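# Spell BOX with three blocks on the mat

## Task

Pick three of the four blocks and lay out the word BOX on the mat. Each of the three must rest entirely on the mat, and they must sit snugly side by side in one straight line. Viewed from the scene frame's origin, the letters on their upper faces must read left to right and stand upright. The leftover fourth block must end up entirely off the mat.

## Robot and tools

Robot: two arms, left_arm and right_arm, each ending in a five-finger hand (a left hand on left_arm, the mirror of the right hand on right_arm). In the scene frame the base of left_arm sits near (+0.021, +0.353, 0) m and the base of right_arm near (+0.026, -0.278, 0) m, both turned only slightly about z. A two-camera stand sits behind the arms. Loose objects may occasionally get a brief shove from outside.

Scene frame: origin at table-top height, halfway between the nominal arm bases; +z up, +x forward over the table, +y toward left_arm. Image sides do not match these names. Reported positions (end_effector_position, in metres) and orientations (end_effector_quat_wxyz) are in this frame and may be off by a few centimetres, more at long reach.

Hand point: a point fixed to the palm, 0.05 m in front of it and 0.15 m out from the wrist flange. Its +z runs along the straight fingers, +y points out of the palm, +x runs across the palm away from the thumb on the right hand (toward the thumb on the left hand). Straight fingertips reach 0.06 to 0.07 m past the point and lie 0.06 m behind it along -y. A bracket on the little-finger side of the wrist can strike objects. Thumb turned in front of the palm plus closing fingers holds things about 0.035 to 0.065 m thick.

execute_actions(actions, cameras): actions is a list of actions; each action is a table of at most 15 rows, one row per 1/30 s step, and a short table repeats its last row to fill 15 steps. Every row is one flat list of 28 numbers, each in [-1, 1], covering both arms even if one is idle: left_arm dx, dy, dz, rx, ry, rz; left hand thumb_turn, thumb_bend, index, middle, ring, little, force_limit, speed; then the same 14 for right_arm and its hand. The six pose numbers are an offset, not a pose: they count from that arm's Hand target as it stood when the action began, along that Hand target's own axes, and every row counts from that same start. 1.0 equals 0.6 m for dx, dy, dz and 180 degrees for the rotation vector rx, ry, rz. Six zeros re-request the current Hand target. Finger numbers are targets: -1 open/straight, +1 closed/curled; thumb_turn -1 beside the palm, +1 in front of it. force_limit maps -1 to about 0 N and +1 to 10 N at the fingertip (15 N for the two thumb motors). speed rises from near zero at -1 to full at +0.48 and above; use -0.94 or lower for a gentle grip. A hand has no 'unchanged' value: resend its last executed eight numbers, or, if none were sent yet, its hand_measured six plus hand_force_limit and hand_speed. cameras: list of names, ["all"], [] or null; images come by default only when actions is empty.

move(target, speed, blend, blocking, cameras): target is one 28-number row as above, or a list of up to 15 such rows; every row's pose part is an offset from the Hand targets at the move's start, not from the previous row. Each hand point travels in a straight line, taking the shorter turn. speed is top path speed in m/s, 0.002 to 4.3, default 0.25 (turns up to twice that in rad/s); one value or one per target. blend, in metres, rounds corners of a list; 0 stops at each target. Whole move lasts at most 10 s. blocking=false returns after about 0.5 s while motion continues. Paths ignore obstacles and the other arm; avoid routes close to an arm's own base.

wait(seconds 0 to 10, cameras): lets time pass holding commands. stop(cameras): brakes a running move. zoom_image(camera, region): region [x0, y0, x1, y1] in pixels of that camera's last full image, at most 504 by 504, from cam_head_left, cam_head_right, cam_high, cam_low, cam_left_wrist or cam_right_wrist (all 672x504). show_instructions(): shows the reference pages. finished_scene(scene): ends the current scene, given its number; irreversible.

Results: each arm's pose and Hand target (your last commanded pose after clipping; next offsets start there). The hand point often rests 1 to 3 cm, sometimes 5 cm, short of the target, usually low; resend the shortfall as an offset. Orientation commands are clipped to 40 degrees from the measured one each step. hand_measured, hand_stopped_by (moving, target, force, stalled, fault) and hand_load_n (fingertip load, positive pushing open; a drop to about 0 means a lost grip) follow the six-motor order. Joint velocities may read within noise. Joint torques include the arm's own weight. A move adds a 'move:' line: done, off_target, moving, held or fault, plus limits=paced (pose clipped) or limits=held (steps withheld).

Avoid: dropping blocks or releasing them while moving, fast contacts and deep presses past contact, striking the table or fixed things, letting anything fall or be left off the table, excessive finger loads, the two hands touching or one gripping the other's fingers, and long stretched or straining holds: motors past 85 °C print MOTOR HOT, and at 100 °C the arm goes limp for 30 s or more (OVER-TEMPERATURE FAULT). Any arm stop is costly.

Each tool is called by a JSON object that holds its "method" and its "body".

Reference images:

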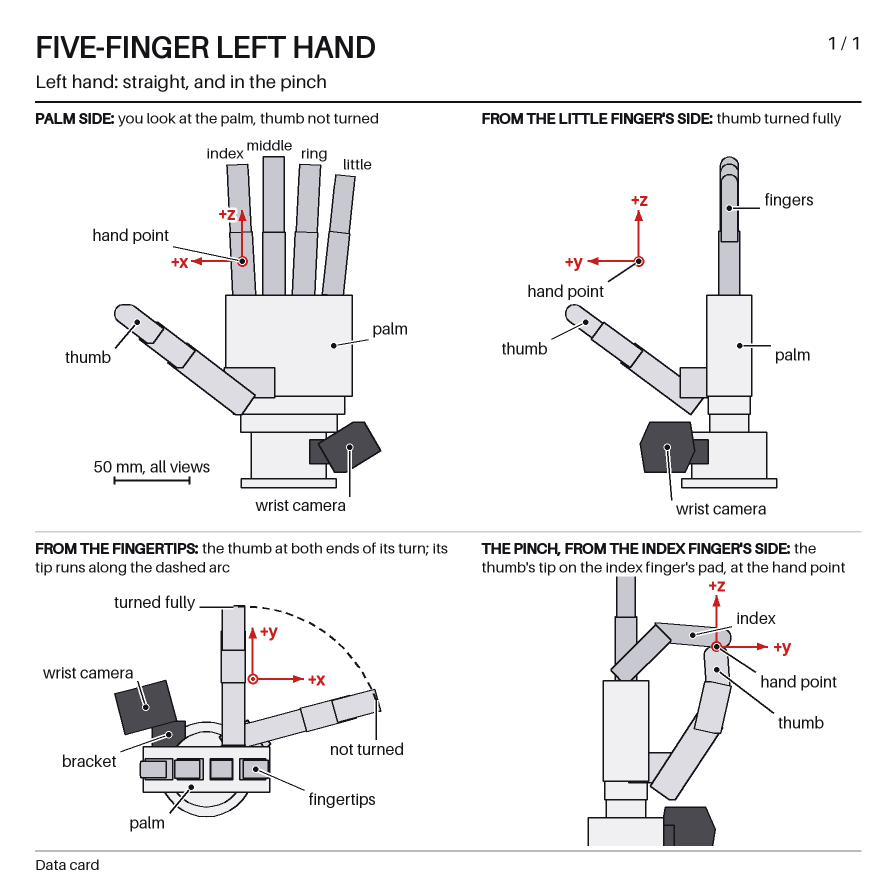

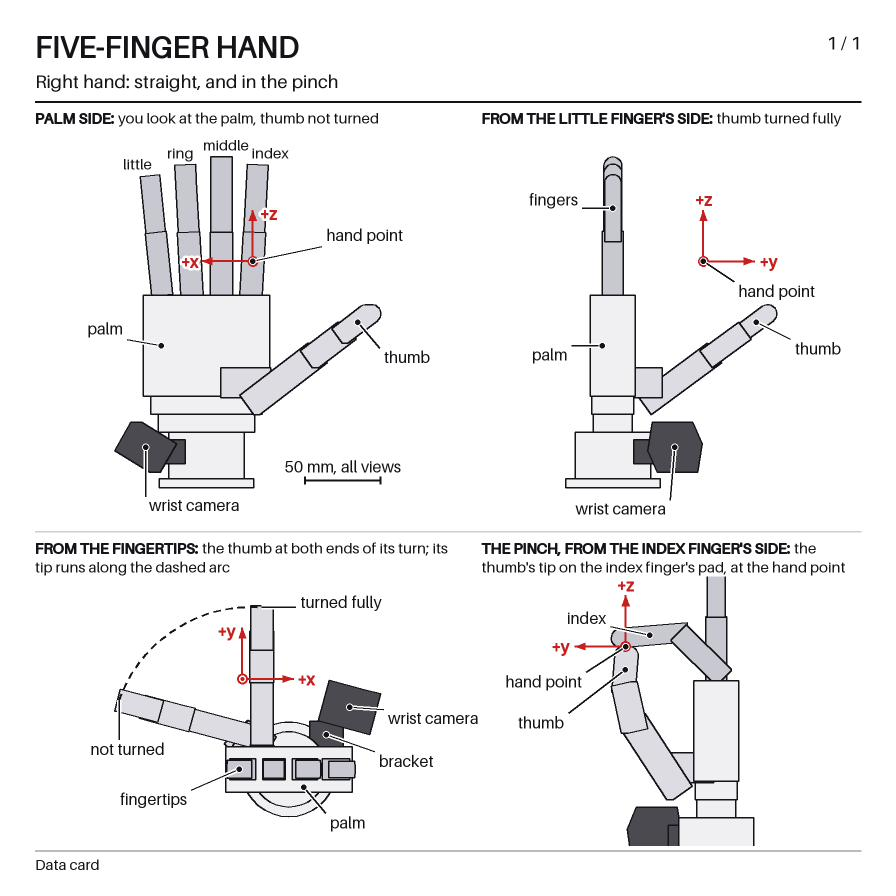

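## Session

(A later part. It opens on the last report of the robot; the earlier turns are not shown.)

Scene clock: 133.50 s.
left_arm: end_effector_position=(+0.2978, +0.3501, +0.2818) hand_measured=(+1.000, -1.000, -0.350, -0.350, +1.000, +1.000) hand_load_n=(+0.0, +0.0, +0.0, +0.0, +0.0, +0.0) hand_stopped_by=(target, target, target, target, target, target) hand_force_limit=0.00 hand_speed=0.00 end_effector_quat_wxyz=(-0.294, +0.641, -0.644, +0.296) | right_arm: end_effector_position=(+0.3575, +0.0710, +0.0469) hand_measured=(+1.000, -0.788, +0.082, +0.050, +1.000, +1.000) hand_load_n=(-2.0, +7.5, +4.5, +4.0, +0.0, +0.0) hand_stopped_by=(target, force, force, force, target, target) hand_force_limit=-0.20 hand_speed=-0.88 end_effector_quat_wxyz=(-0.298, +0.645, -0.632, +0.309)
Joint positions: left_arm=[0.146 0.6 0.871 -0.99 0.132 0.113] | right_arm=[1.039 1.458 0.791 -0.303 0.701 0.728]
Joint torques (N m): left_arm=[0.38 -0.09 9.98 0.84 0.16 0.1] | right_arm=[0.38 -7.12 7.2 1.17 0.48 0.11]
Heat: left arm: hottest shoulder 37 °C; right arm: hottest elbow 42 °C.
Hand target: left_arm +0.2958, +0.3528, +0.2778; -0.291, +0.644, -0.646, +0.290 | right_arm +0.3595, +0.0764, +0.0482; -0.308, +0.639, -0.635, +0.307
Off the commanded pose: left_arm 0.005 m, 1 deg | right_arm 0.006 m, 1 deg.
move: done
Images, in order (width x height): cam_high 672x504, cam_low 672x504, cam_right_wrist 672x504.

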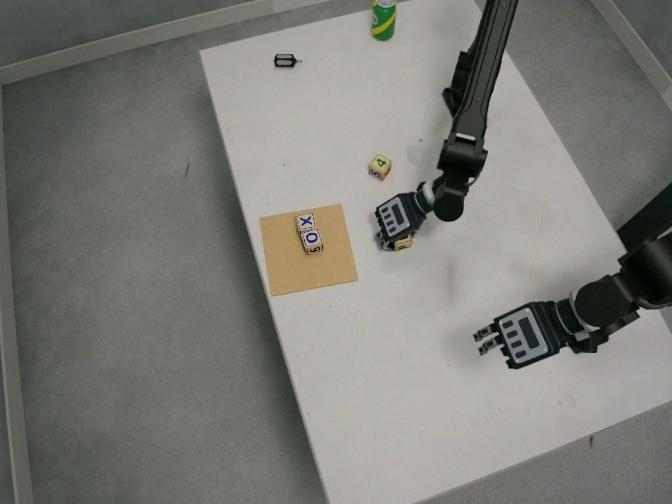

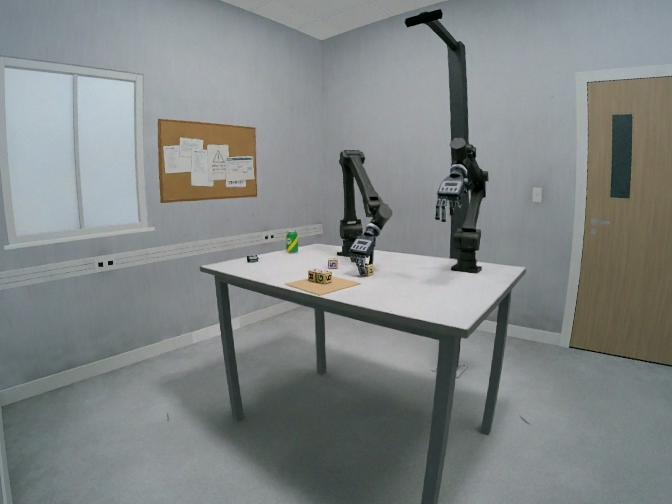

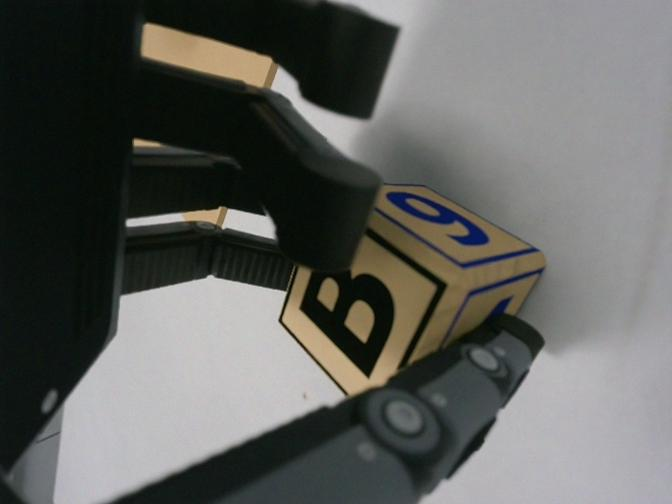

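{"method": "move", "body": {"target": [[0,0,0,0,0,0,1,-1,-0.35,-0.35,1,1,0,0,0,0.0117,0.0093,0,0,0,1,-0.6,0.3,0.3,1,1,-0.2,-0.88]], "speed": 0.05, "cameras": ["cam_right_wrist","cam_low"]}}

{"method": "zoom_image", "body": {"camera": "cam_low", "region": [330, 240, 390, 290]}}

Scene clock: 134.57 s.
left_arm: end_effector_position=(+0.2978, +0.3501, +0.2818) hand_measured=(+1.000, -1.000, -0.350, -0.350, +1.000, +1.000) hand_load_n=(+0.0, +0.0, +0.0, +0.0, +0.0, +0.5) hand_stopped_by=(target, target, target, target, target, target) hand_force_limit=0.00 hand_speed=0.00 end_effector_quat_wxyz=(-0.294, +0.641, -0.644, +0.296) | right_arm: end_effector_position=(+0.3597, +0.0736, +0.0455) hand_measured=(+1.000, -0.788, +0.082, +0.050, +1.000, +1.000) hand_load_n=(-2.0, +6.5, +2.5, +4.5, +0.0, +0.0) hand_stopped_by=(target, force, force, force, target, target) hand_force_limit=-0.20 hand_speed=-0.88 end_effector_quat_wxyz=(-0.306, +0.641, -0.633, +0.309)
Joint positions: left_arm=[0.146 0.6 0.871 -0.99 0.132 0.113] | right_arm=[1.039 1.465 0.785 -0.275 0.703 0.728]
Joint torques (N m): left_arm=[0.32 -0.03 9.99 0.85 0.16 0.09] | right_arm=[0.56 -6.12 6.64 1.28 0.38 0.1]
Heat: left arm: hottest shoulder 37 °C; right arm: hottest elbow 42 °C.
Hand target: left_arm +0.2958, +0.3528, +0.2778; -0.291, +0.644, -0.646, +0.290 | right_arm +0.3595, +0.0763, +0.0392; -0.308, +0.639, -0.635, +0.307
Off the commanded pose: left_arm 0.005 m, 1 deg | right_arm 0.007 m, 0 deg.
move: done
Images, in order (width x height): cam_low 672x504, cam_right_wrist 672x504.

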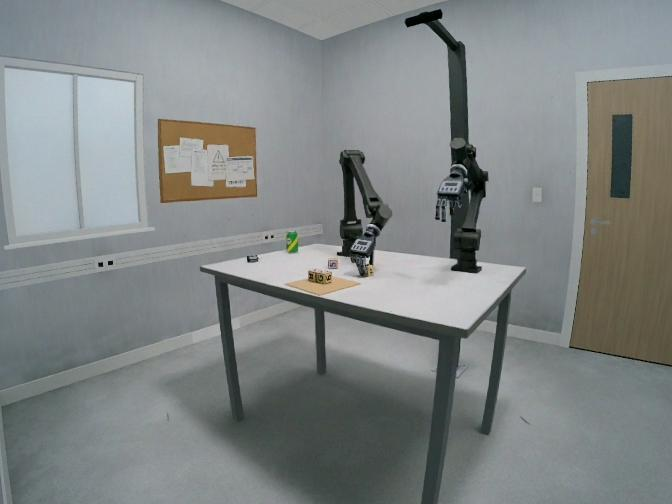

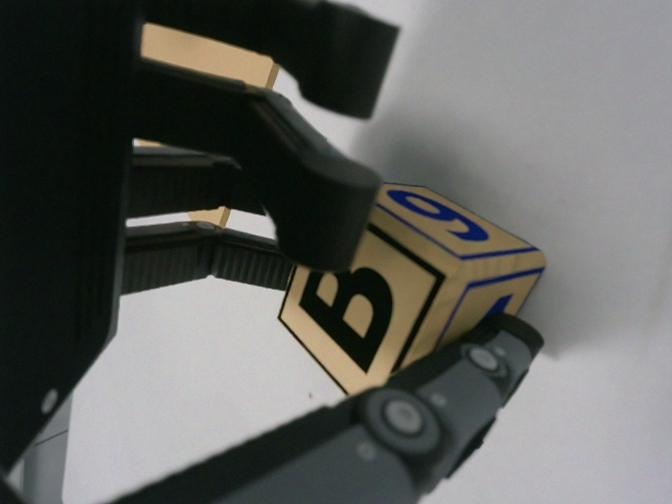

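Scaled by 8.400.

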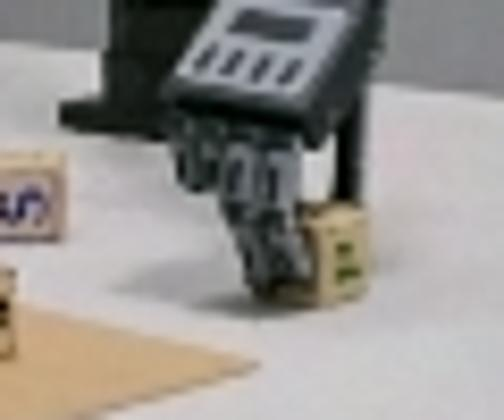

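{"method": "move", "body": {"target": [[0,0,0,0,0,0,1,-1,-0.35,-0.35,1,1,0,0,0,0,0,0,0,0,1,-1,-0.35,-0.35,1,1,0,-0.6],[0,0,0,0,0,0,1,-1,-0.35,-0.35,1,1,0,0,0,-0.13,-0.1033,0,0,0,1,-1,-0.35,-0.35,1,1,0,-0.6],[0,0,0,0,0,0,1,-1,-0.35,-0.35,1,1,0,0,0.6,-0.195,-0.155,0,0,0,1,-1,-0.35,-0.35,1,1,0,-0.6],[0.505,0.0558,0.2336,0,0,0,1,-1,-0.35,-0.35,1,1,0,0,0.6,-0.195,-0.155,0,0,0,1,-1,-0.35,-0.35,1,1,0,-0.6]], "speed": [0.1,0.12,0.3,0.3], "blend": [0,0.03,0,0], "cameras": ["cam_left_wrist","cam_head_left"]}}

Scene clock: 140.57 s.
left_arm: end_effector_position=(+0.3623, +0.0699, +0.1357) hand_measured=(+1.000, -1.000, -0.350, -0.350, +1.000, +1.000) hand_load_n=(-0.5, +0.0, +0.0, +0.0, +0.0, +0.0) hand_stopped_by=(target, target, target, target, target, target) hand_force_limit=0.00 hand_speed=0.00 end_effector_quat_wxyz=(-0.292, +0.642, -0.659, +0.262) | right_arm: end_effector_position=(+0.3550, -0.2791, +0.1753) hand_measured=(+1.000, -1.000, -0.350, -0.350, +1.000, +1.000) hand_load_n=(+0.0, +0.0, +0.0, +0.0, +0.0, +0.0) hand_stopped_by=(target, target, target, target, target, target) hand_force_limit=0.00 hand_speed=-0.60 end_effector_quat_wxyz=(-0.306, +0.639, -0.639, +0.299)
Joint positions: left_arm=[-0.842 1.224 0.867 -0.616 -0.58 -0.611] | right_arm=[-0.085 0.724 0.619 -0.589 -0.125 -0.093]
Joint torques (N m): left_arm=[-0.97 -7.3 14.05 1.33 -0.56 -0.06] | right_arm=[-0.79 0.73 12.07 0.91 -0.23 -0.13]
Heat: left arm: hottest shoulder 37 °C; right arm: hottest elbow 42 °C.
Hand target: left_arm +0.3780, +0.0498, +0.1595; -0.291, +0.644, -0.646, +0.290 | right_arm +0.3613, -0.2834, +0.1893; -0.308, +0.639, -0.635, +0.307
Off the commanded pose: left_arm 0.035 m, 4 deg | right_arm 0.016 m, 1 deg.
move: off_target (left_arm, right_arm)
Images, in order (width x height): cam_head_left 672x504, cam_left_wrist 672x504.

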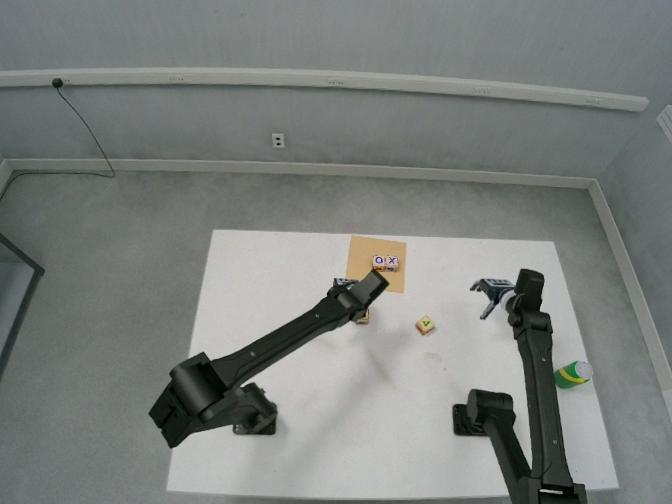

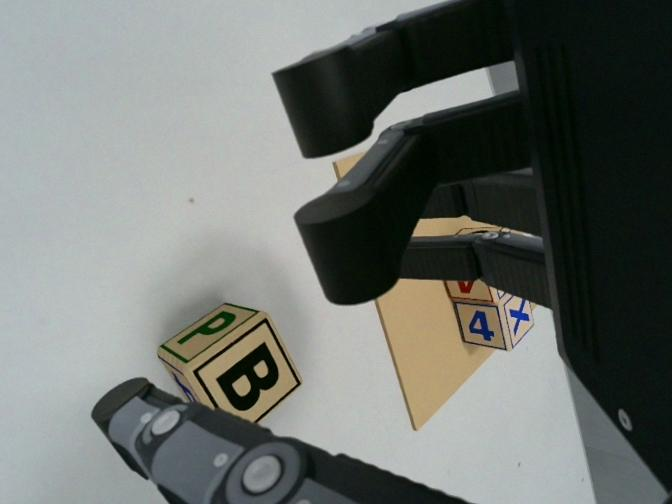

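{"method": "execute_actions", "body": {"actions": [], "cameras": ["cam_left_wrist"]}}

Scene clock: 141.20 s.
left_arm: end_effector_position=(+0.3624, +0.0699, +0.1357) hand_measured=(+1.000, -1.000, -0.350, -0.350, +1.000, +1.000) hand_load_n=(+0.0, +0.0, +0.0, +0.0, +0.0, +0.0) hand_stopped_by=(target, target, target, target, target, target) hand_force_limit=0.00 hand_speed=0.00 end_effector_quat_wxyz=(-0.292, +0.642, -0.658, +0.262) | right_arm: end_effector_position=(+0.3550, -0.2791, +0.1753) hand_measured=(+1.000, -1.000, -0.350, -0.350, +1.000, +1.000) hand_load_n=(+0.0, +0.5, +0.0, +0.0, +0.0, +0.0) hand_stopped_by=(target, target, target, target, target, target) hand_force_limit=0.00 hand_speed=-0.60 end_effector_quat_wxyz=(-0.306, +0.639, -0.639, +0.299)
Joint positions: left_arm=[-0.842 1.224 0.867 -0.616 -0.58 -0.611] | right_arm=[-0.085 0.724 0.619 -0.589 -0.125 -0.093]
Joint velocities: within noise
Joint torques (N m): left_arm=[-1.03 -7.36 14.05 1.35 -0.55 -0.06] | right_arm=[-0.73 0.67 11.93 0.84 -0.29 -0.13]
Motor temperatures (°C): left_arm=[31 37 37 32 27 28] | right_arm=[31 32 43 29 27 28]
Heat: left arm: hottest shoulder 37 °C; right arm: hottest elbow 43 °C.
Hand target: left_arm +0.3780, +0.0498, +0.1595; -0.291, +0.644, -0.646, +0.290 | right_arm +0.3613, -0.2834, +0.1893; -0.308, +0.639, -0.635, +0.307
Off the commanded pose: left_arm 0.035 m, 4 deg | right_arm 0.016 m, 1 deg.
Images, in order (width x height): cam_left_wrist 672x504.

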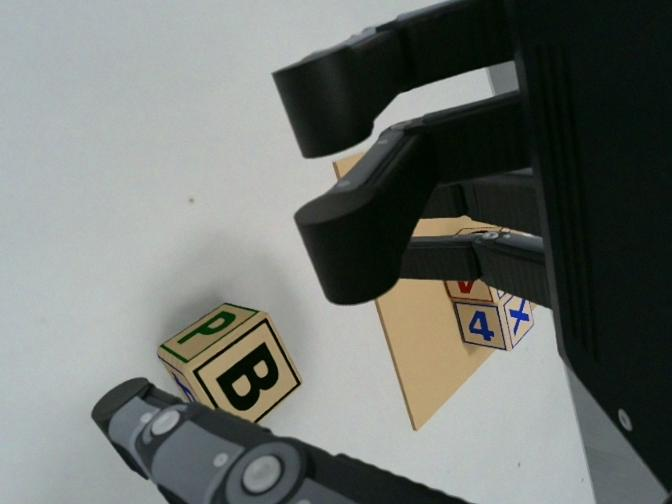

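{"method": "zoom_image", "body": {"camera": "cam_left_wrist", "region": [140, 280, 320, 440]}}

Scaled by 2.800.

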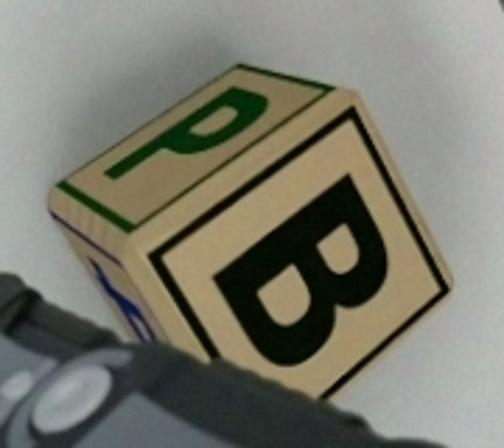

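{"method": "move", "body": {"target": [0.0633,0.0684,0.047,0,0,0,1,-1,-0.35,-0.35,1,1,0,0,0,0,0,0,0,0,1,-1,-0.35,-0.35,1,1,0,-0.6], "speed": 0.12, "cameras": ["cam_left_wrist"]}}

Scene clock: 144.13 s.
left_arm: end_effector_position=(+0.3625, +0.0292, +0.0958) hand_measured=(+1.000, -1.000, -0.350, -0.350, +1.000, +1.000) hand_load_n=(+0.0, +0.0, -0.5, -0.5, +0.0, +0.0) hand_stopped_by=(target, target, target, target, target, target) hand_force_limit=0.00 hand_speed=0.00 end_effector_quat_wxyz=(-0.294, +0.642, -0.654, +0.269) | right_arm: end_effector_position=(+0.3550, -0.2791, +0.1753) hand_measured=(+1.000, -1.000, -0.350, -0.350, +1.000, +1.000) hand_load_n=(+0.0, +0.0, +0.0, +0.0, +0.0, +0.0) hand_stopped_by=(target, target, target, target, target, target) hand_force_limit=0.00 hand_speed=-0.60 end_effector_quat_wxyz=(-0.306, +0.639, -0.639, +0.299)
Joint positions: left_arm=[-0.916 1.355 0.867 -0.511 -0.625 -0.686] | right_arm=[-0.085 0.724 0.619 -0.589 -0.125 -0.093]
Joint torques (N m): left_arm=[-1.26 -8.94 11.85 1.26 -0.6 -0.06] | right_arm=[0.73 1.55 12 0.84 -0.21 -0.13]
Heat: left arm: hottest elbow 38 °C; right arm: hottest elbow 43 °C.
Hand target: left_arm +0.3719, +0.0119, +0.1100; -0.291, +0.644, -0.646, +0.290 | right_arm +0.3613, -0.2834, +0.1893; -0.308, +0.639, -0.635, +0.307
Off the commanded pose: left_arm 0.024 m, 3 deg | right_arm 0.016 m, 1 deg.
move: off_target (left_arm, right_arm)
Images, in order (width x height): cam_left_wrist 672x504.

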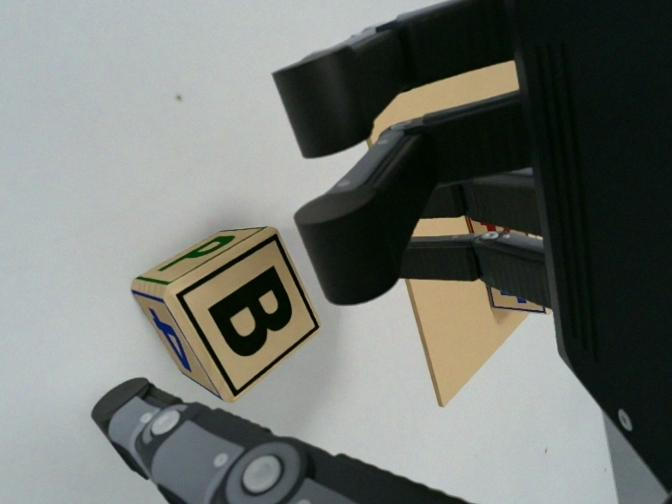

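{"method": "move", "body": {"target": [0.0183,0.0345,0.0237,0,0,0,1,-1,-0.35,-0.35,1,1,0,0,0,0,0,0,0,0,1,-1,-0.35,-0.35,1,1,0,-0.6], "speed": 0.12, "cameras": ["cam_left_wrist"]}}

Scene clock: 145.60 s.
left_arm: end_effector_position=(+0.3648, +0.0129, +0.0793) hand_measured=(+1.000, -1.000, -0.350, -0.350, +1.000, +1.000) hand_load_n=(+0.0, +0.0, +0.0, +0.0, -0.5, +0.0) hand_stopped_by=(target, target, target, target, target, target) hand_force_limit=0.00 hand_speed=0.00 end_effector_quat_wxyz=(-0.293, +0.643, -0.651, +0.278) | right_arm: end_effector_position=(+0.3550, -0.2791, +0.1753) hand_measured=(+1.000, -1.000, -0.350, -0.350, +1.000, +1.000) hand_load_n=(+0.0, +0.0, +0.0, +0.0, +0.0, +0.0) hand_stopped_by=(target, target, target, target, target, target) hand_force_limit=0.00 hand_speed=-0.60 end_effector_quat_wxyz=(-0.306, +0.639, -0.639, +0.299)
Joint positions: left_arm=[-0.937 1.411 0.867 -0.451 -0.638 -0.709] | right_arm=[-0.085 0.724 0.619 -0.589 -0.125 -0.093]
Joint torques (N m): left_arm=[-1.26 -9.47 10.07 1.33 -0.6 -0.07] | right_arm=[-0.09 1.26 12 0.73 -0.2 -0.12]
Heat: left arm: hottest elbow 38 °C; right arm: hottest elbow 43 °C.
Hand target: left_arm +0.3688, +0.0010, +0.0850; -0.291, +0.644, -0.646, +0.290 | right_arm +0.3613, -0.2834, +0.1893; -0.308, +0.639, -0.635, +0.307
Off the commanded pose: left_arm 0.014 m, 2 deg | right_arm 0.016 m, 1 deg.
move: off_target (left_arm, right_arm)
Images, in order (width x height): cam_left_wrist 672x504.

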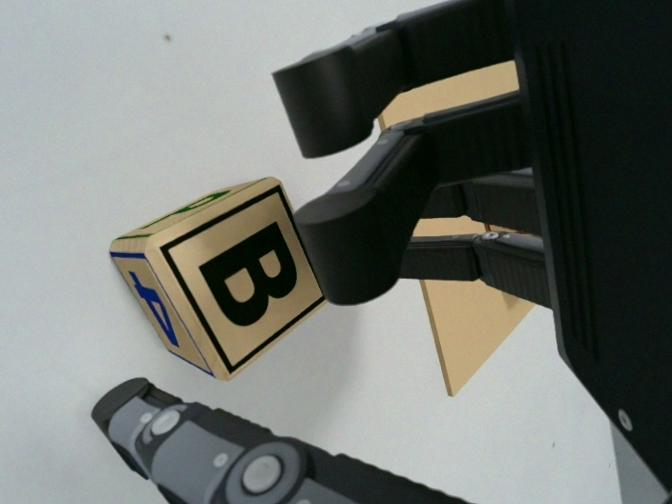

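{"method": "move", "body": {"target": [[-0.0183,0.0159,-0.006,0,0,0,1,-1,-0.35,-0.35,1,1,0,0,0,0,0,0,0,0,1,-1,-0.35,-0.35,1,1,0,-0.6],[-0.0183,0.0309,0.0053,0,0,0,1,-1,-0.35,-0.35,1,1,0,0,0,0,0,0,0,0,1,-1,-0.35,-0.35,1,1,0,-0.6]], "speed": 0.12, "cameras": ["cam_left_wrist"]}}

Scene clock: 147.63 s.
left_arm: end_effector_position=(+0.3615, +0.0162, +0.0718) hand_measured=(+1.000, -1.000, -0.350, -0.350, +1.000, +1.000) hand_load_n=(+0.0, +0.0, +0.0, +0.0, +0.0, +0.0) hand_stopped_by=(target, target, target, target, target, target) hand_force_limit=0.00 hand_speed=0.00 end_effector_quat_wxyz=(-0.292, +0.644, -0.646, +0.286) | right_arm: end_effector_position=(+0.3550, -0.2791, +0.1753) hand_measured=(+1.000, -1.000, -0.350, -0.350, +1.000, +1.000) hand_load_n=(+0.0, -0.5, +0.0, +0.0, +0.0, +0.0) hand_stopped_by=(target, target, target, target, target, target) hand_force_limit=0.00 hand_speed=-0.60 end_effector_quat_wxyz=(-0.306, +0.639, -0.639, +0.299)
Joint positions: left_arm=[-0.939 1.403 0.829 -0.404 -0.64 -0.713] | right_arm=[-0.085 0.724 0.619 -0.589 -0.125 -0.093]
Joint torques (N m): left_arm=[-1.38 -9.47 7.91 1.28 -0.6 -0.06] | right_arm=[-0.85 1.49 11.9 0.9 -0.22 -0.13]
Heat: left arm: hottest elbow 38 °C; right arm: hottest elbow 44 °C.
Hand target: left_arm +0.3589, +0.0120, +0.0689; -0.291, +0.644, -0.646, +0.290 | right_arm +0.3613, -0.2834, +0.1893; -0.308, +0.639, -0.635, +0.307
Off the commanded pose: left_arm 0.006 m, 1 deg | right_arm 0.016 m, 1 deg.
move: off_target (right_arm)
Images, in order (width x height): cam_left_wrist 672x504.

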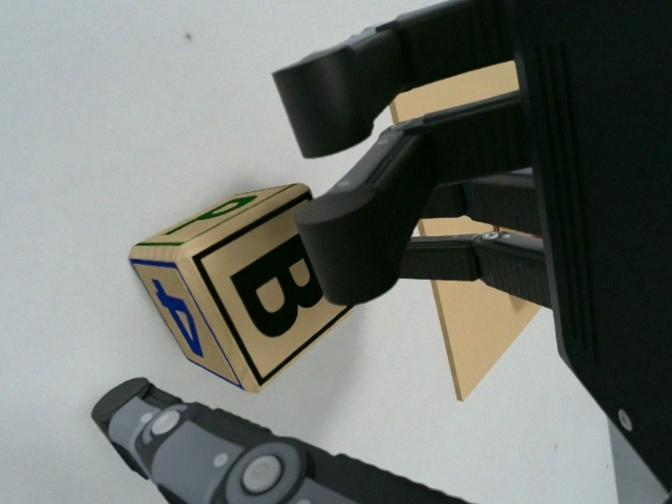

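{"method": "move", "body": {"target": [[-0.0067,0.005,-0.0056,0,0,0,1,-1,-0.35,-0.35,1,1,0,0,0,0,0,0,0,0,1,-1,-0.35,-0.35,1,1,0,-0.6],[-0.0067,0.0262,0.013,0,0,0,1,-1,-0.35,-0.35,1,1,0,0,0,0,0,0,0,0,1,-1,-0.35,-0.35,1,1,0,-0.6]], "speed": 0.1, "cameras": ["cam_left_wrist"]}}

Scene clock: 149.50 s.
left_arm: end_effector_position=(+0.3572, +0.0200, +0.0567) hand_measured=(+1.000, -1.000, -0.350, -0.350, +1.000, +1.000) hand_load_n=(+0.0, +0.0, +0.0, +0.0, +0.0, +0.0) hand_stopped_by=(target, target, target, target, target, target) hand_force_limit=0.00 hand_speed=0.00 end_effector_quat_wxyz=(-0.292, +0.645, -0.645, +0.288) | right_arm: end_effector_position=(+0.3550, -0.2791, +0.1753) hand_measured=(+1.000, -1.000, -0.350, -0.350, +1.000, +1.000) hand_load_n=(+0.0, +0.0, +0.0, +0.0, +0.0, +0.0) hand_stopped_by=(target, target, target, target, target, target) hand_force_limit=0.00 hand_speed=-0.60 end_effector_quat_wxyz=(-0.306, +0.639, -0.639, +0.299)
Joint positions: left_arm=[-0.942 1.414 0.79 -0.352 -0.642 -0.716] | right_arm=[-0.085 0.724 0.619 -0.589 -0.125 -0.093]
Joint torques (N m): left_arm=[-1.49 -8.88 7.65 1.33 -0.6 -0.06] | right_arm=[0.09 1.79 11.9 0.85 -0.23 -0.03]
Heat: left arm: hottest shoulder 37 °C; right arm: hottest elbow 44 °C.
Hand target: left_arm +0.3543, +0.0161, +0.0520; -0.291, +0.644, -0.646, +0.290 | right_arm +0.3613, -0.2834, +0.1893; -0.308, +0.639, -0.635, +0.307
Off the commanded pose: left_arm 0.007 m, 0 deg | right_arm 0.016 m, 1 deg.
move: off_target (right_arm)
Images, in order (width x height): cam_left_wrist 672x504.

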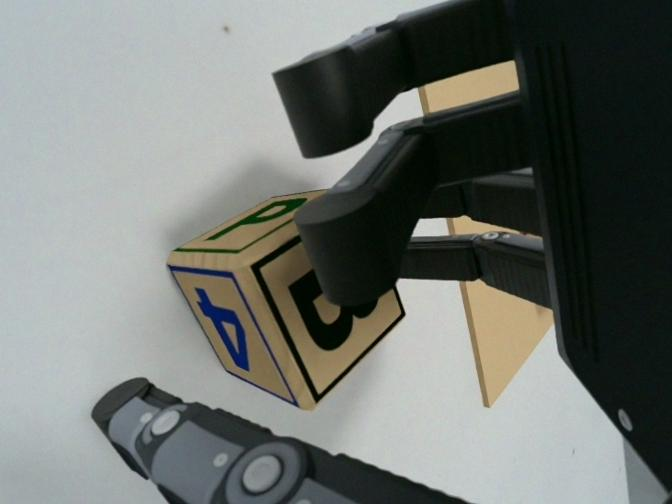

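{"method": "move", "body": {"target": [[-0.0033,-0.0015,0.0142,0,0,0,1,-1,-0.35,-0.35,1,1,0,0,0,0,0,0,0,0,1,-1,-0.35,-0.35,1,1,0,-0.6],[-0.0033,-0.0015,0.0142,0,0,0,1,-0.6,0.3,0.3,1,1,-0.2,-0.88,0,0,0,0,0,0,1,-1,-0.35,-0.35,1,1,0,-0.6]], "speed": 0.1, "cameras": ["cam_left_wrist"]}}

Scene clock: 152.27 s.
left_arm: end_effector_position=(+0.3597, +0.0150, +0.0535) hand_measured=(+1.000, -0.794, +0.104, +0.048, +1.000, +1.000) hand_load_n=(-0.5, +10.5, +6.5, +2.5, +0.0, +0.0) hand_stopped_by=(target, force, force, force, target, target) hand_force_limit=-0.20 hand_speed=-0.88 end_effector_quat_wxyz=(-0.289, +0.644, -0.644, +0.294) | right_arm: end_effector_position=(+0.3550, -0.2791, +0.1753) hand_measured=(+1.000, -1.000, -0.350, -0.350, +1.000, +1.000) hand_load_n=(+0.0, +0.0, +0.0, +0.0, +0.0, +0.0) hand_stopped_by=(target, target, target, target, target, target) hand_force_limit=0.00 hand_speed=-0.60 end_effector_quat_wxyz=(-0.306, +0.639, -0.639, +0.299)
Joint positions: left_arm=[-0.942 1.429 0.79 -0.324 -0.636 -0.714] | right_arm=[-0.085 0.724 0.619 -0.589 -0.125 -0.093]
Joint torques (N m): left_arm=[0.15 -9 7.43 1.32 -0.42 0.08] | right_arm=[-0.26 1.44 12.23 0.88 -0.24 -0.11]
Heat: left arm: hottest shoulder 37 °C; right arm: hottest elbow 44 °C.
Hand target: left_arm +0.3613, +0.0182, +0.0470; -0.291, +0.644, -0.646, +0.290 | right_arm +0.3613, -0.2834, +0.1893; -0.308, +0.639, -0.635, +0.307
Off the commanded pose: left_arm 0.007 m, 0 deg | right_arm 0.016 m, 1 deg.
move: off_target (right_arm)
Images, in order (width x height): cam_left_wrist 672x504.

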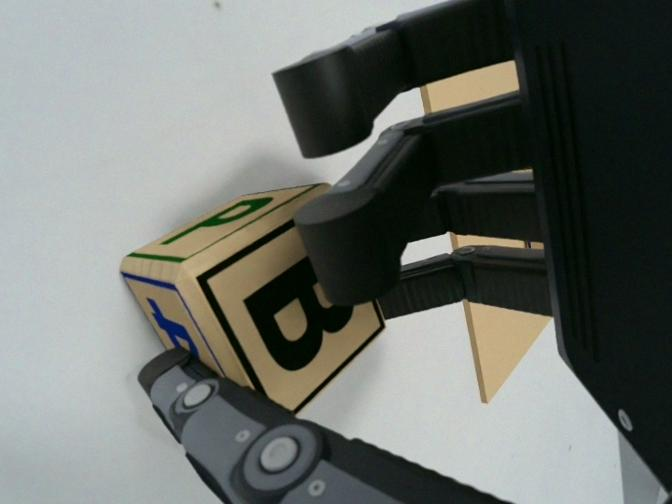

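{"method": "move", "body": {"target": [[-0.0033,-0.141,-0.1245,0,0,0,1,-0.6,0.3,0.3,1,1,-0.2,-0.88,0,0,0,0,0,0,1,-1,-0.35,-0.35,1,1,0,-0.6],[-0.02,-0.348,0.135,0,0,0,1,-0.6,0.3,0.3,1,1,-0.2,-0.88,0,0,0,0,0,0,1,-1,-0.35,-0.35,1,1,0,-0.6]], "speed": 0.15, "blend": [0.03,0], "cameras": ["cam_left_wrist","cam_head_right","cam_high"]}}

Scene clock: 155.63 s.
left_arm: end_effector_position=(+0.5380, +0.0409, +0.1268) hand_measured=(+1.000, -0.794, +0.104, +0.048, +1.000, +1.000) hand_load_n=(-0.5, +10.0, +6.5, +3.0, +0.5, +0.0) hand_stopped_by=(target, force, force, force, target, target) hand_force_limit=-0.20 hand_speed=-0.88 end_effector_quat_wxyz=(-0.285, +0.647, -0.655, +0.267) | right_arm: end_effector_position=(+0.3550, -0.2791, +0.1753) hand_measured=(+1.000, -1.000, -0.350, -0.350, +1.000, +1.000) hand_load_n=(+0.0, +0.0, +0.0, +0.0, +0.0, +0.0) hand_stopped_by=(target, target, target, target, target, target) hand_force_limit=0.00 hand_speed=-0.60 end_effector_quat_wxyz=(-0.306, +0.639, -0.639, +0.299)
Joint positions: left_arm=[-0.621 1.614 1.23 -0.489 -0.434 -0.427] | right_arm=[-0.085 0.724 0.619 -0.589 -0.125 -0.093]
Joint torques (N m): left_arm=[-0.09 -13.63 14.42 1.35 -0.26 0.1] | right_arm=[-0.44 2.26 12.18 0.84 -0.24 -0.05]
Heat: left arm: hottest shoulder 37 °C; right arm: hottest elbow 45 °C.
Hand target: left_arm +0.5603, +0.0296, +0.1497; -0.291, +0.644, -0.646, +0.290 | right_arm +0.3613, -0.2834, +0.1893; -0.308, +0.639, -0.635, +0.307
Off the commanded pose: left_arm 0.034 m, 3 deg | right_arm 0.016 m, 1 deg.
move: off_target (left_arm, right_arm)
Images, in order (width x height): cam_head_right 672x504, cam_high 672x504, cam_left_wrist 672x504.

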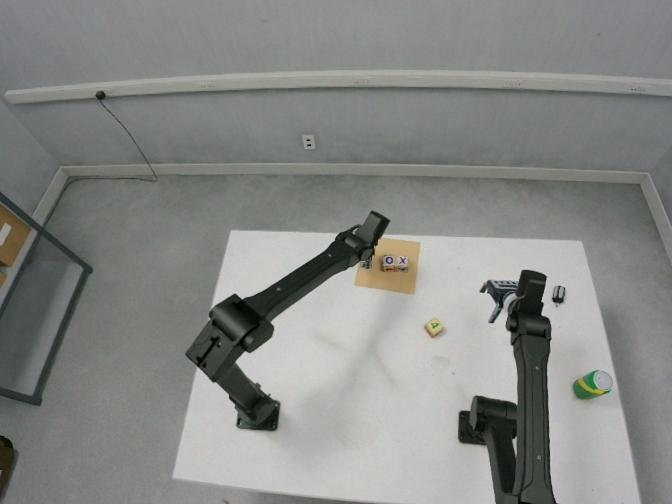

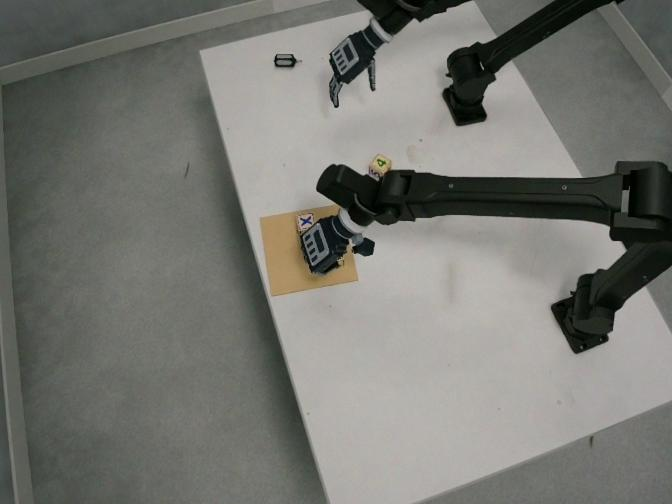

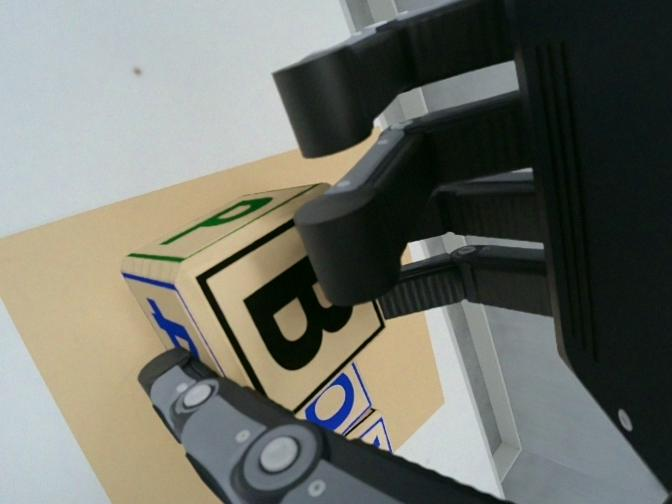

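{"method": "move", "body": {"target": [0.03,0.0643,0.0657,0,0,0,1,-0.6,0.3,0.3,1,1,-0.2,-0.88,0,0,0,0,0,0,1,-1,-0.35,-0.35,1,1,0,-0.6], "speed": 0.1, "cameras": ["cam_left_wrist","cam_head_right","cam_low"]}}

{"method": "zoom_image", "body": {"camera": "cam_head_right", "region": [355, 240, 415, 285]}}

{"method": "zoom_image", "body": {"camera": "cam_low", "region": [280, 235, 355, 290]}}

Scene clock: 156.97 s.
left_arm: end_effector_position=(+0.5561, +0.0238, +0.0861) hand_measured=(+1.000, -0.794, +0.104, +0.048, +1.000, +1.000) hand_load_n=(-0.5, +10.0, +6.5, +2.5, +0.0, +0.0) hand_stopped_by=(target, force, force, force, target, target) hand_force_limit=-0.20 hand_speed=-0.88 end_effector_quat_wxyz=(-0.289, +0.645, -0.652, +0.274) | right_arm: end_effector_position=(+0.3550, -0.2791, +0.1753) hand_measured=(+1.000, -1.000, -0.350, -0.350, +1.000, +1.000) hand_load_n=(+0.0, +0.0, +0.0, +0.0, +0.0, +0.0) hand_stopped_by=(target, target, target, target, target, target) hand_force_limit=0.00 hand_speed=-0.60 end_effector_quat_wxyz=(-0.306, +0.639, -0.639, +0.299)
Joint positions: left_arm=[-0.63 1.711 1.23 -0.375 -0.445 -0.429] | right_arm=[-0.085 0.724 0.619 -0.589 -0.125 -0.093]
Joint torques (N m): left_arm=[-1.26 -15.03 10.93 1.58 -0.45 -0.05] | right_arm=[-0.09 1.14 12.05 0.8 -0.24 -0.07]
Heat: left arm: hottest shoulder 37 °C; right arm: hottest elbow 45 °C.
Hand target: left_arm +0.5643, +0.0115, +0.0949; -0.291, +0.644, -0.646, +0.290 | right_arm +0.3613, -0.2834, +0.1893; -0.308, +0.639, -0.635, +0.307
Off the commanded pose: left_arm 0.017 m, 2 deg | right_arm 0.016 m, 1 deg.
move: off_target (left_arm, right_arm)
Images, in order (width x height): cam_head_right 672x504, cam_low 672x504, cam_left_wrist 672x504.

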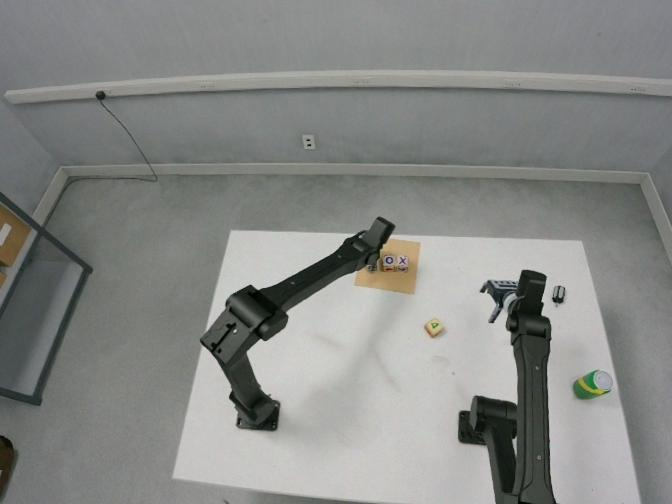

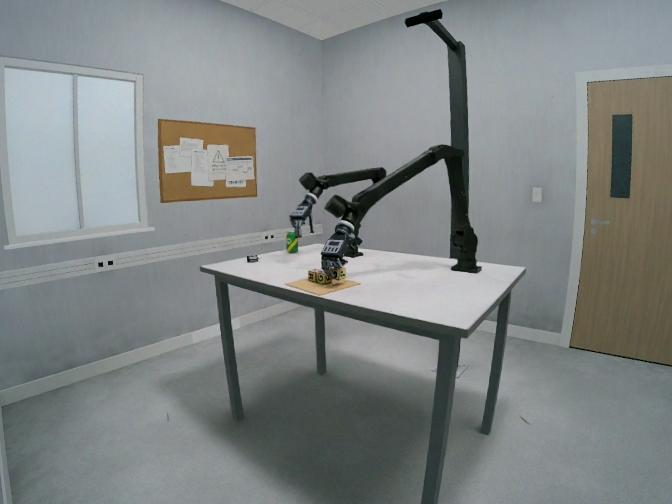

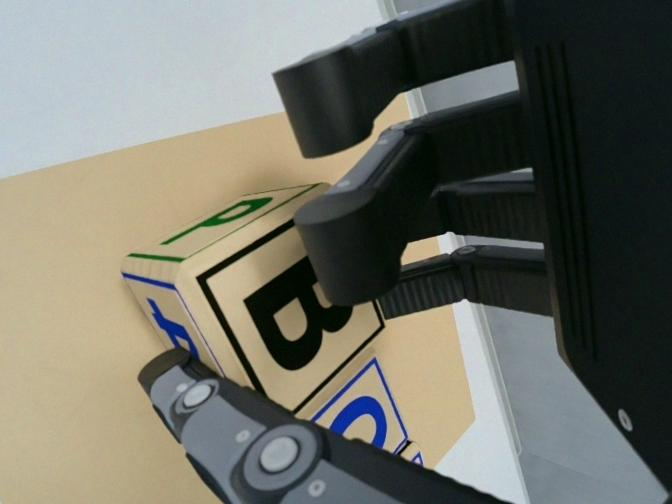

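Scaled by 8.400.

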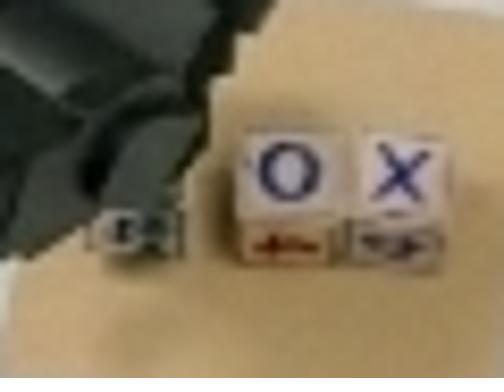

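Scaled by 6.720.

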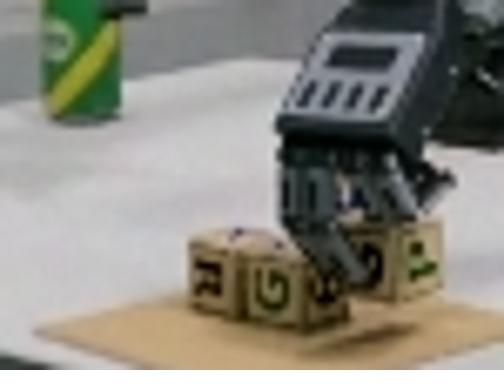

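{"method": "move", "body": {"target": [0.0,0.0506,0.0358,0,0,0,1,-0.6,0.3,0.3,1,1,-0.2,-0.88,0,0,0,0,0,0,1,-1,-0.35,-0.35,1,1,0,-0.6], "speed": 0.06, "cameras": ["cam_left_wrist","cam_head_right","cam_low"]}}

{"method": "zoom_image", "body": {"camera": "cam_head_right", "region": [355, 240, 415, 285]}}

{"method": "zoom_image", "body": {"camera": "cam_low", "region": [280, 235, 355, 290]}}

Scene clock: 158.43 s.
left_arm: end_effector_position=(+0.5622, +0.0177, +0.0648) hand_measured=(+1.000, -0.794, +0.104, +0.050, +1.000, +1.000) hand_load_n=(-0.5, +11.0, +6.0, +3.5, +0.0, +0.0) hand_stopped_by=(target, force, force, force, target, target) hand_force_limit=-0.20 hand_speed=-0.88 end_effector_quat_wxyz=(-0.293, +0.644, -0.645, +0.288) | right_arm: end_effector_position=(+0.3550, -0.2791, +0.1753) hand_measured=(+1.000, -1.000, -0.350, -0.350, +1.000, +1.000) hand_load_n=(+0.0, +0.0, +0.0, +0.0, +0.0, +0.0) hand_stopped_by=(target, target, target, target, target, target) hand_force_limit=0.00 hand_speed=-0.60 end_effector_quat_wxyz=(-0.306, +0.639, -0.639, +0.299)
Joint positions: left_arm=[-0.634 1.748 1.204 -0.282 -0.449 -0.432] | right_arm=[-0.085 0.724 0.619 -0.589 -0.125 -0.093]
Joint torques (N m): left_arm=[-1.32 -14.86 8.35 1.63 -0.41 -0.05] | right_arm=[-0.26 2.32 12.22 1.06 -0.22 -0.12]
Heat: left arm: hottest shoulder 37 °C; right arm: hottest elbow 45 °C.
Hand target: left_arm +0.5602, +0.0117, +0.0578; -0.291, +0.644, -0.646, +0.290 | right_arm +0.3613, -0.2834, +0.1893; -0.308, +0.639, -0.635, +0.307
Off the commanded pose: left_arm 0.009 m, 0 deg | right_arm 0.016 m, 1 deg.
move: off_target (right_arm)
Images, in order (width x height): cam_head_right 672x504, cam_low 672x504, cam_left_wrist 672x504.

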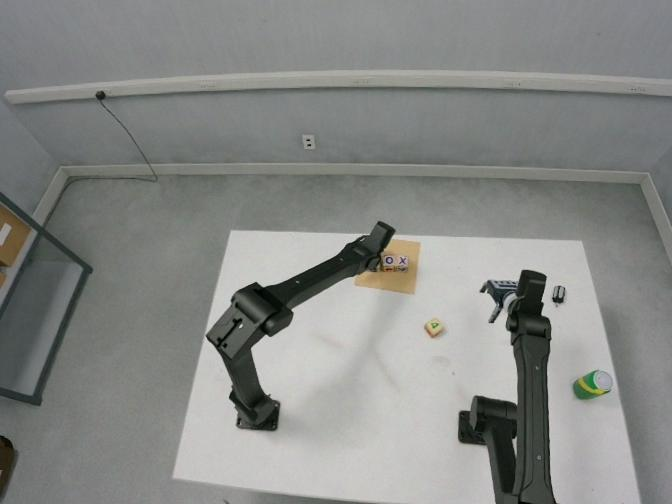

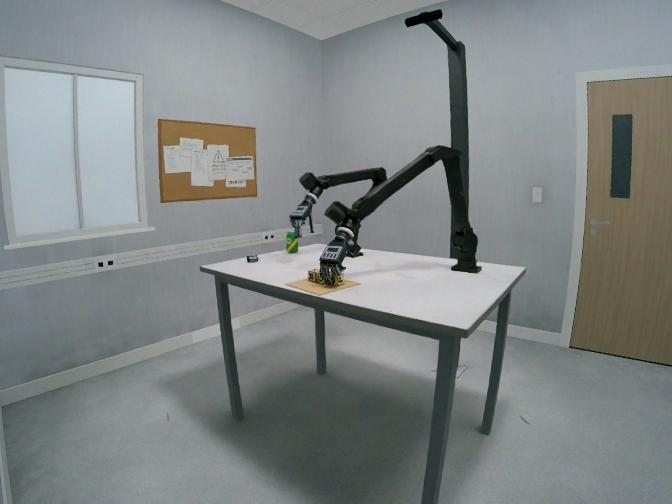

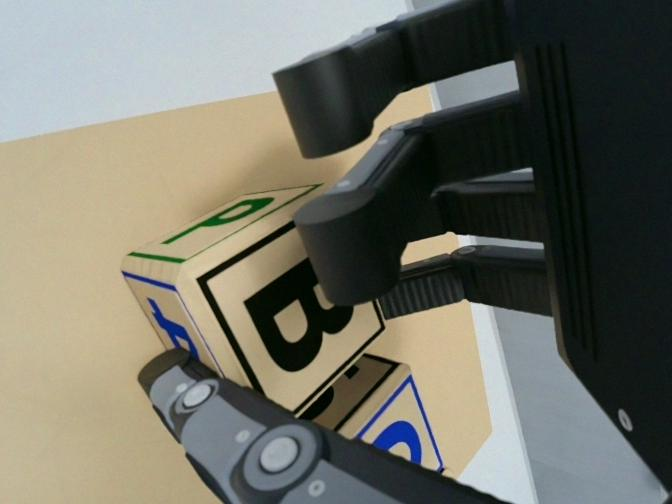

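Scaled by 8.400.

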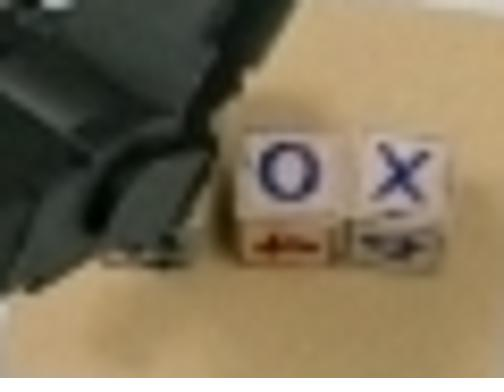

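Scaled by 6.720.

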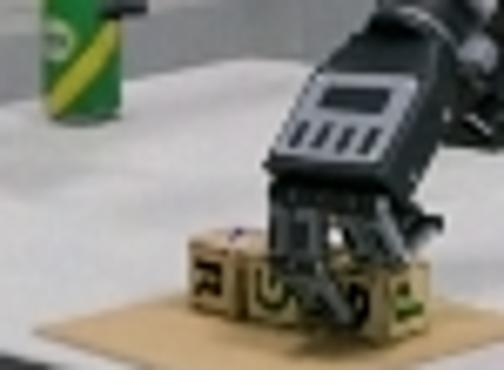

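{"method": "move", "body": {"target": [0.02,-0.015,-0.0132,0,0,0,1,-0.6,0.3,0.3,1,1,-0.2,-0.88,0,0,0,0,0,0,1,-1,-0.35,-0.35,1,1,0,-0.6], "speed": 0.06, "cameras": ["cam_left_wrist","cam_head_right"]}}

{"method": "zoom_image", "body": {"camera": "cam_head_right", "region": [365, 245, 415, 280]}}

Scene clock: 159.80 s.
left_arm: end_effector_position=(+0.5562, +0.0130, +0.0635) hand_measured=(+1.000, -0.794, +0.104, +0.050, +1.000, +1.000) hand_load_n=(-0.5, +10.5, +6.0, +3.5, +0.0, +0.0) hand_stopped_by=(target, force, force, force, target, target) hand_force_limit=-0.20 hand_speed=-0.88 end_effector_quat_wxyz=(-0.293, +0.646, -0.645, +0.284) | right_arm: end_effector_position=(+0.3550, -0.2791, +0.1753) hand_measured=(+1.000, -1.000, -0.350, -0.350, +1.000, +1.000) hand_load_n=(+0.0, +0.0, +0.0, +0.0, +0.0, +0.0) hand_stopped_by=(target, target, target, target, target, target) hand_force_limit=0.00 hand_speed=-0.60 end_effector_quat_wxyz=(-0.306, +0.639, -0.639, +0.299)
Joint positions: left_arm=[-0.649 1.748 1.204 -0.296 -0.464 -0.447] | right_arm=[-0.085 0.724 0.619 -0.589 -0.125 -0.093]
Joint torques (N m): left_arm=[-1.55 -14.92 11.54 0.4 -0.29 -0.04] | right_arm=[-0.09 1.85 12.14 0.65 -0.22 -0.11]
Heat: left arm: hottest shoulder 37 °C; right arm: hottest elbow 45 °C.
Hand target: left_arm +0.5602, -0.0003, +0.0698; -0.291, +0.644, -0.646, +0.290 | right_arm +0.3613, -0.2834, +0.1893; -0.308, +0.639, -0.635, +0.307
Off the commanded pose: left_arm 0.015 m, 1 deg | right_arm 0.016 m, 1 deg.
move: off_target (left_arm, right_arm)
Images, in order (width x height): cam_head_right 672x504, cam_left_wrist 672x504.

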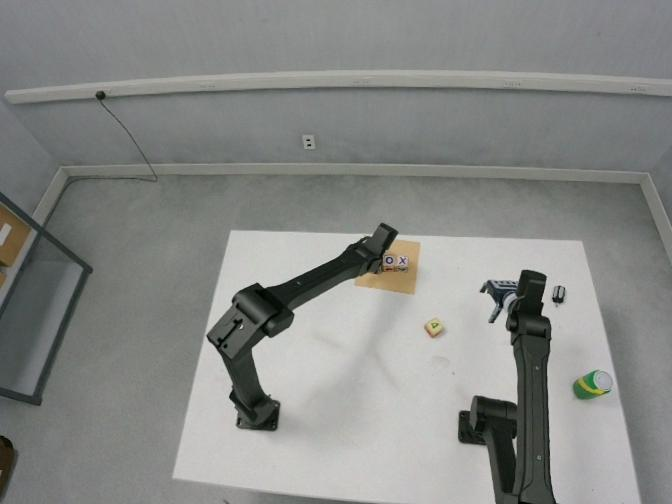

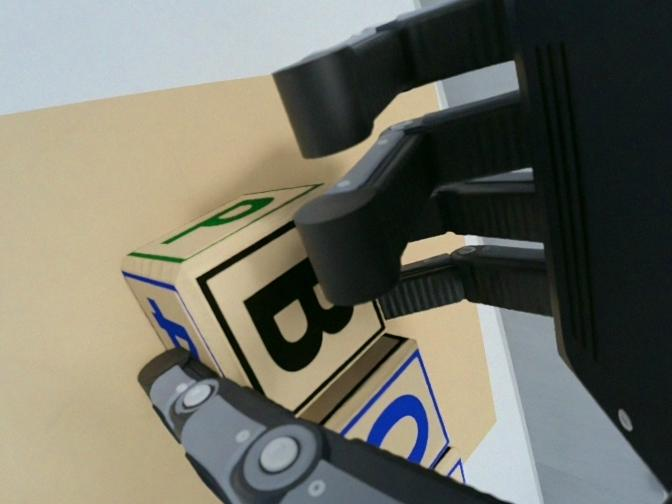

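Scaled by 10.080.

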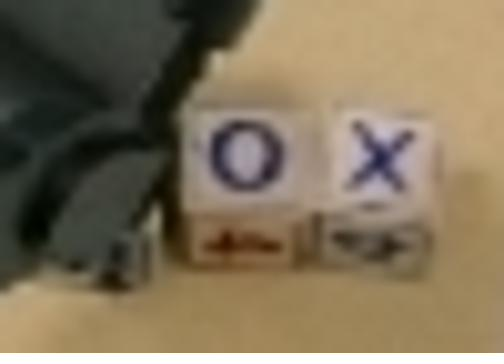

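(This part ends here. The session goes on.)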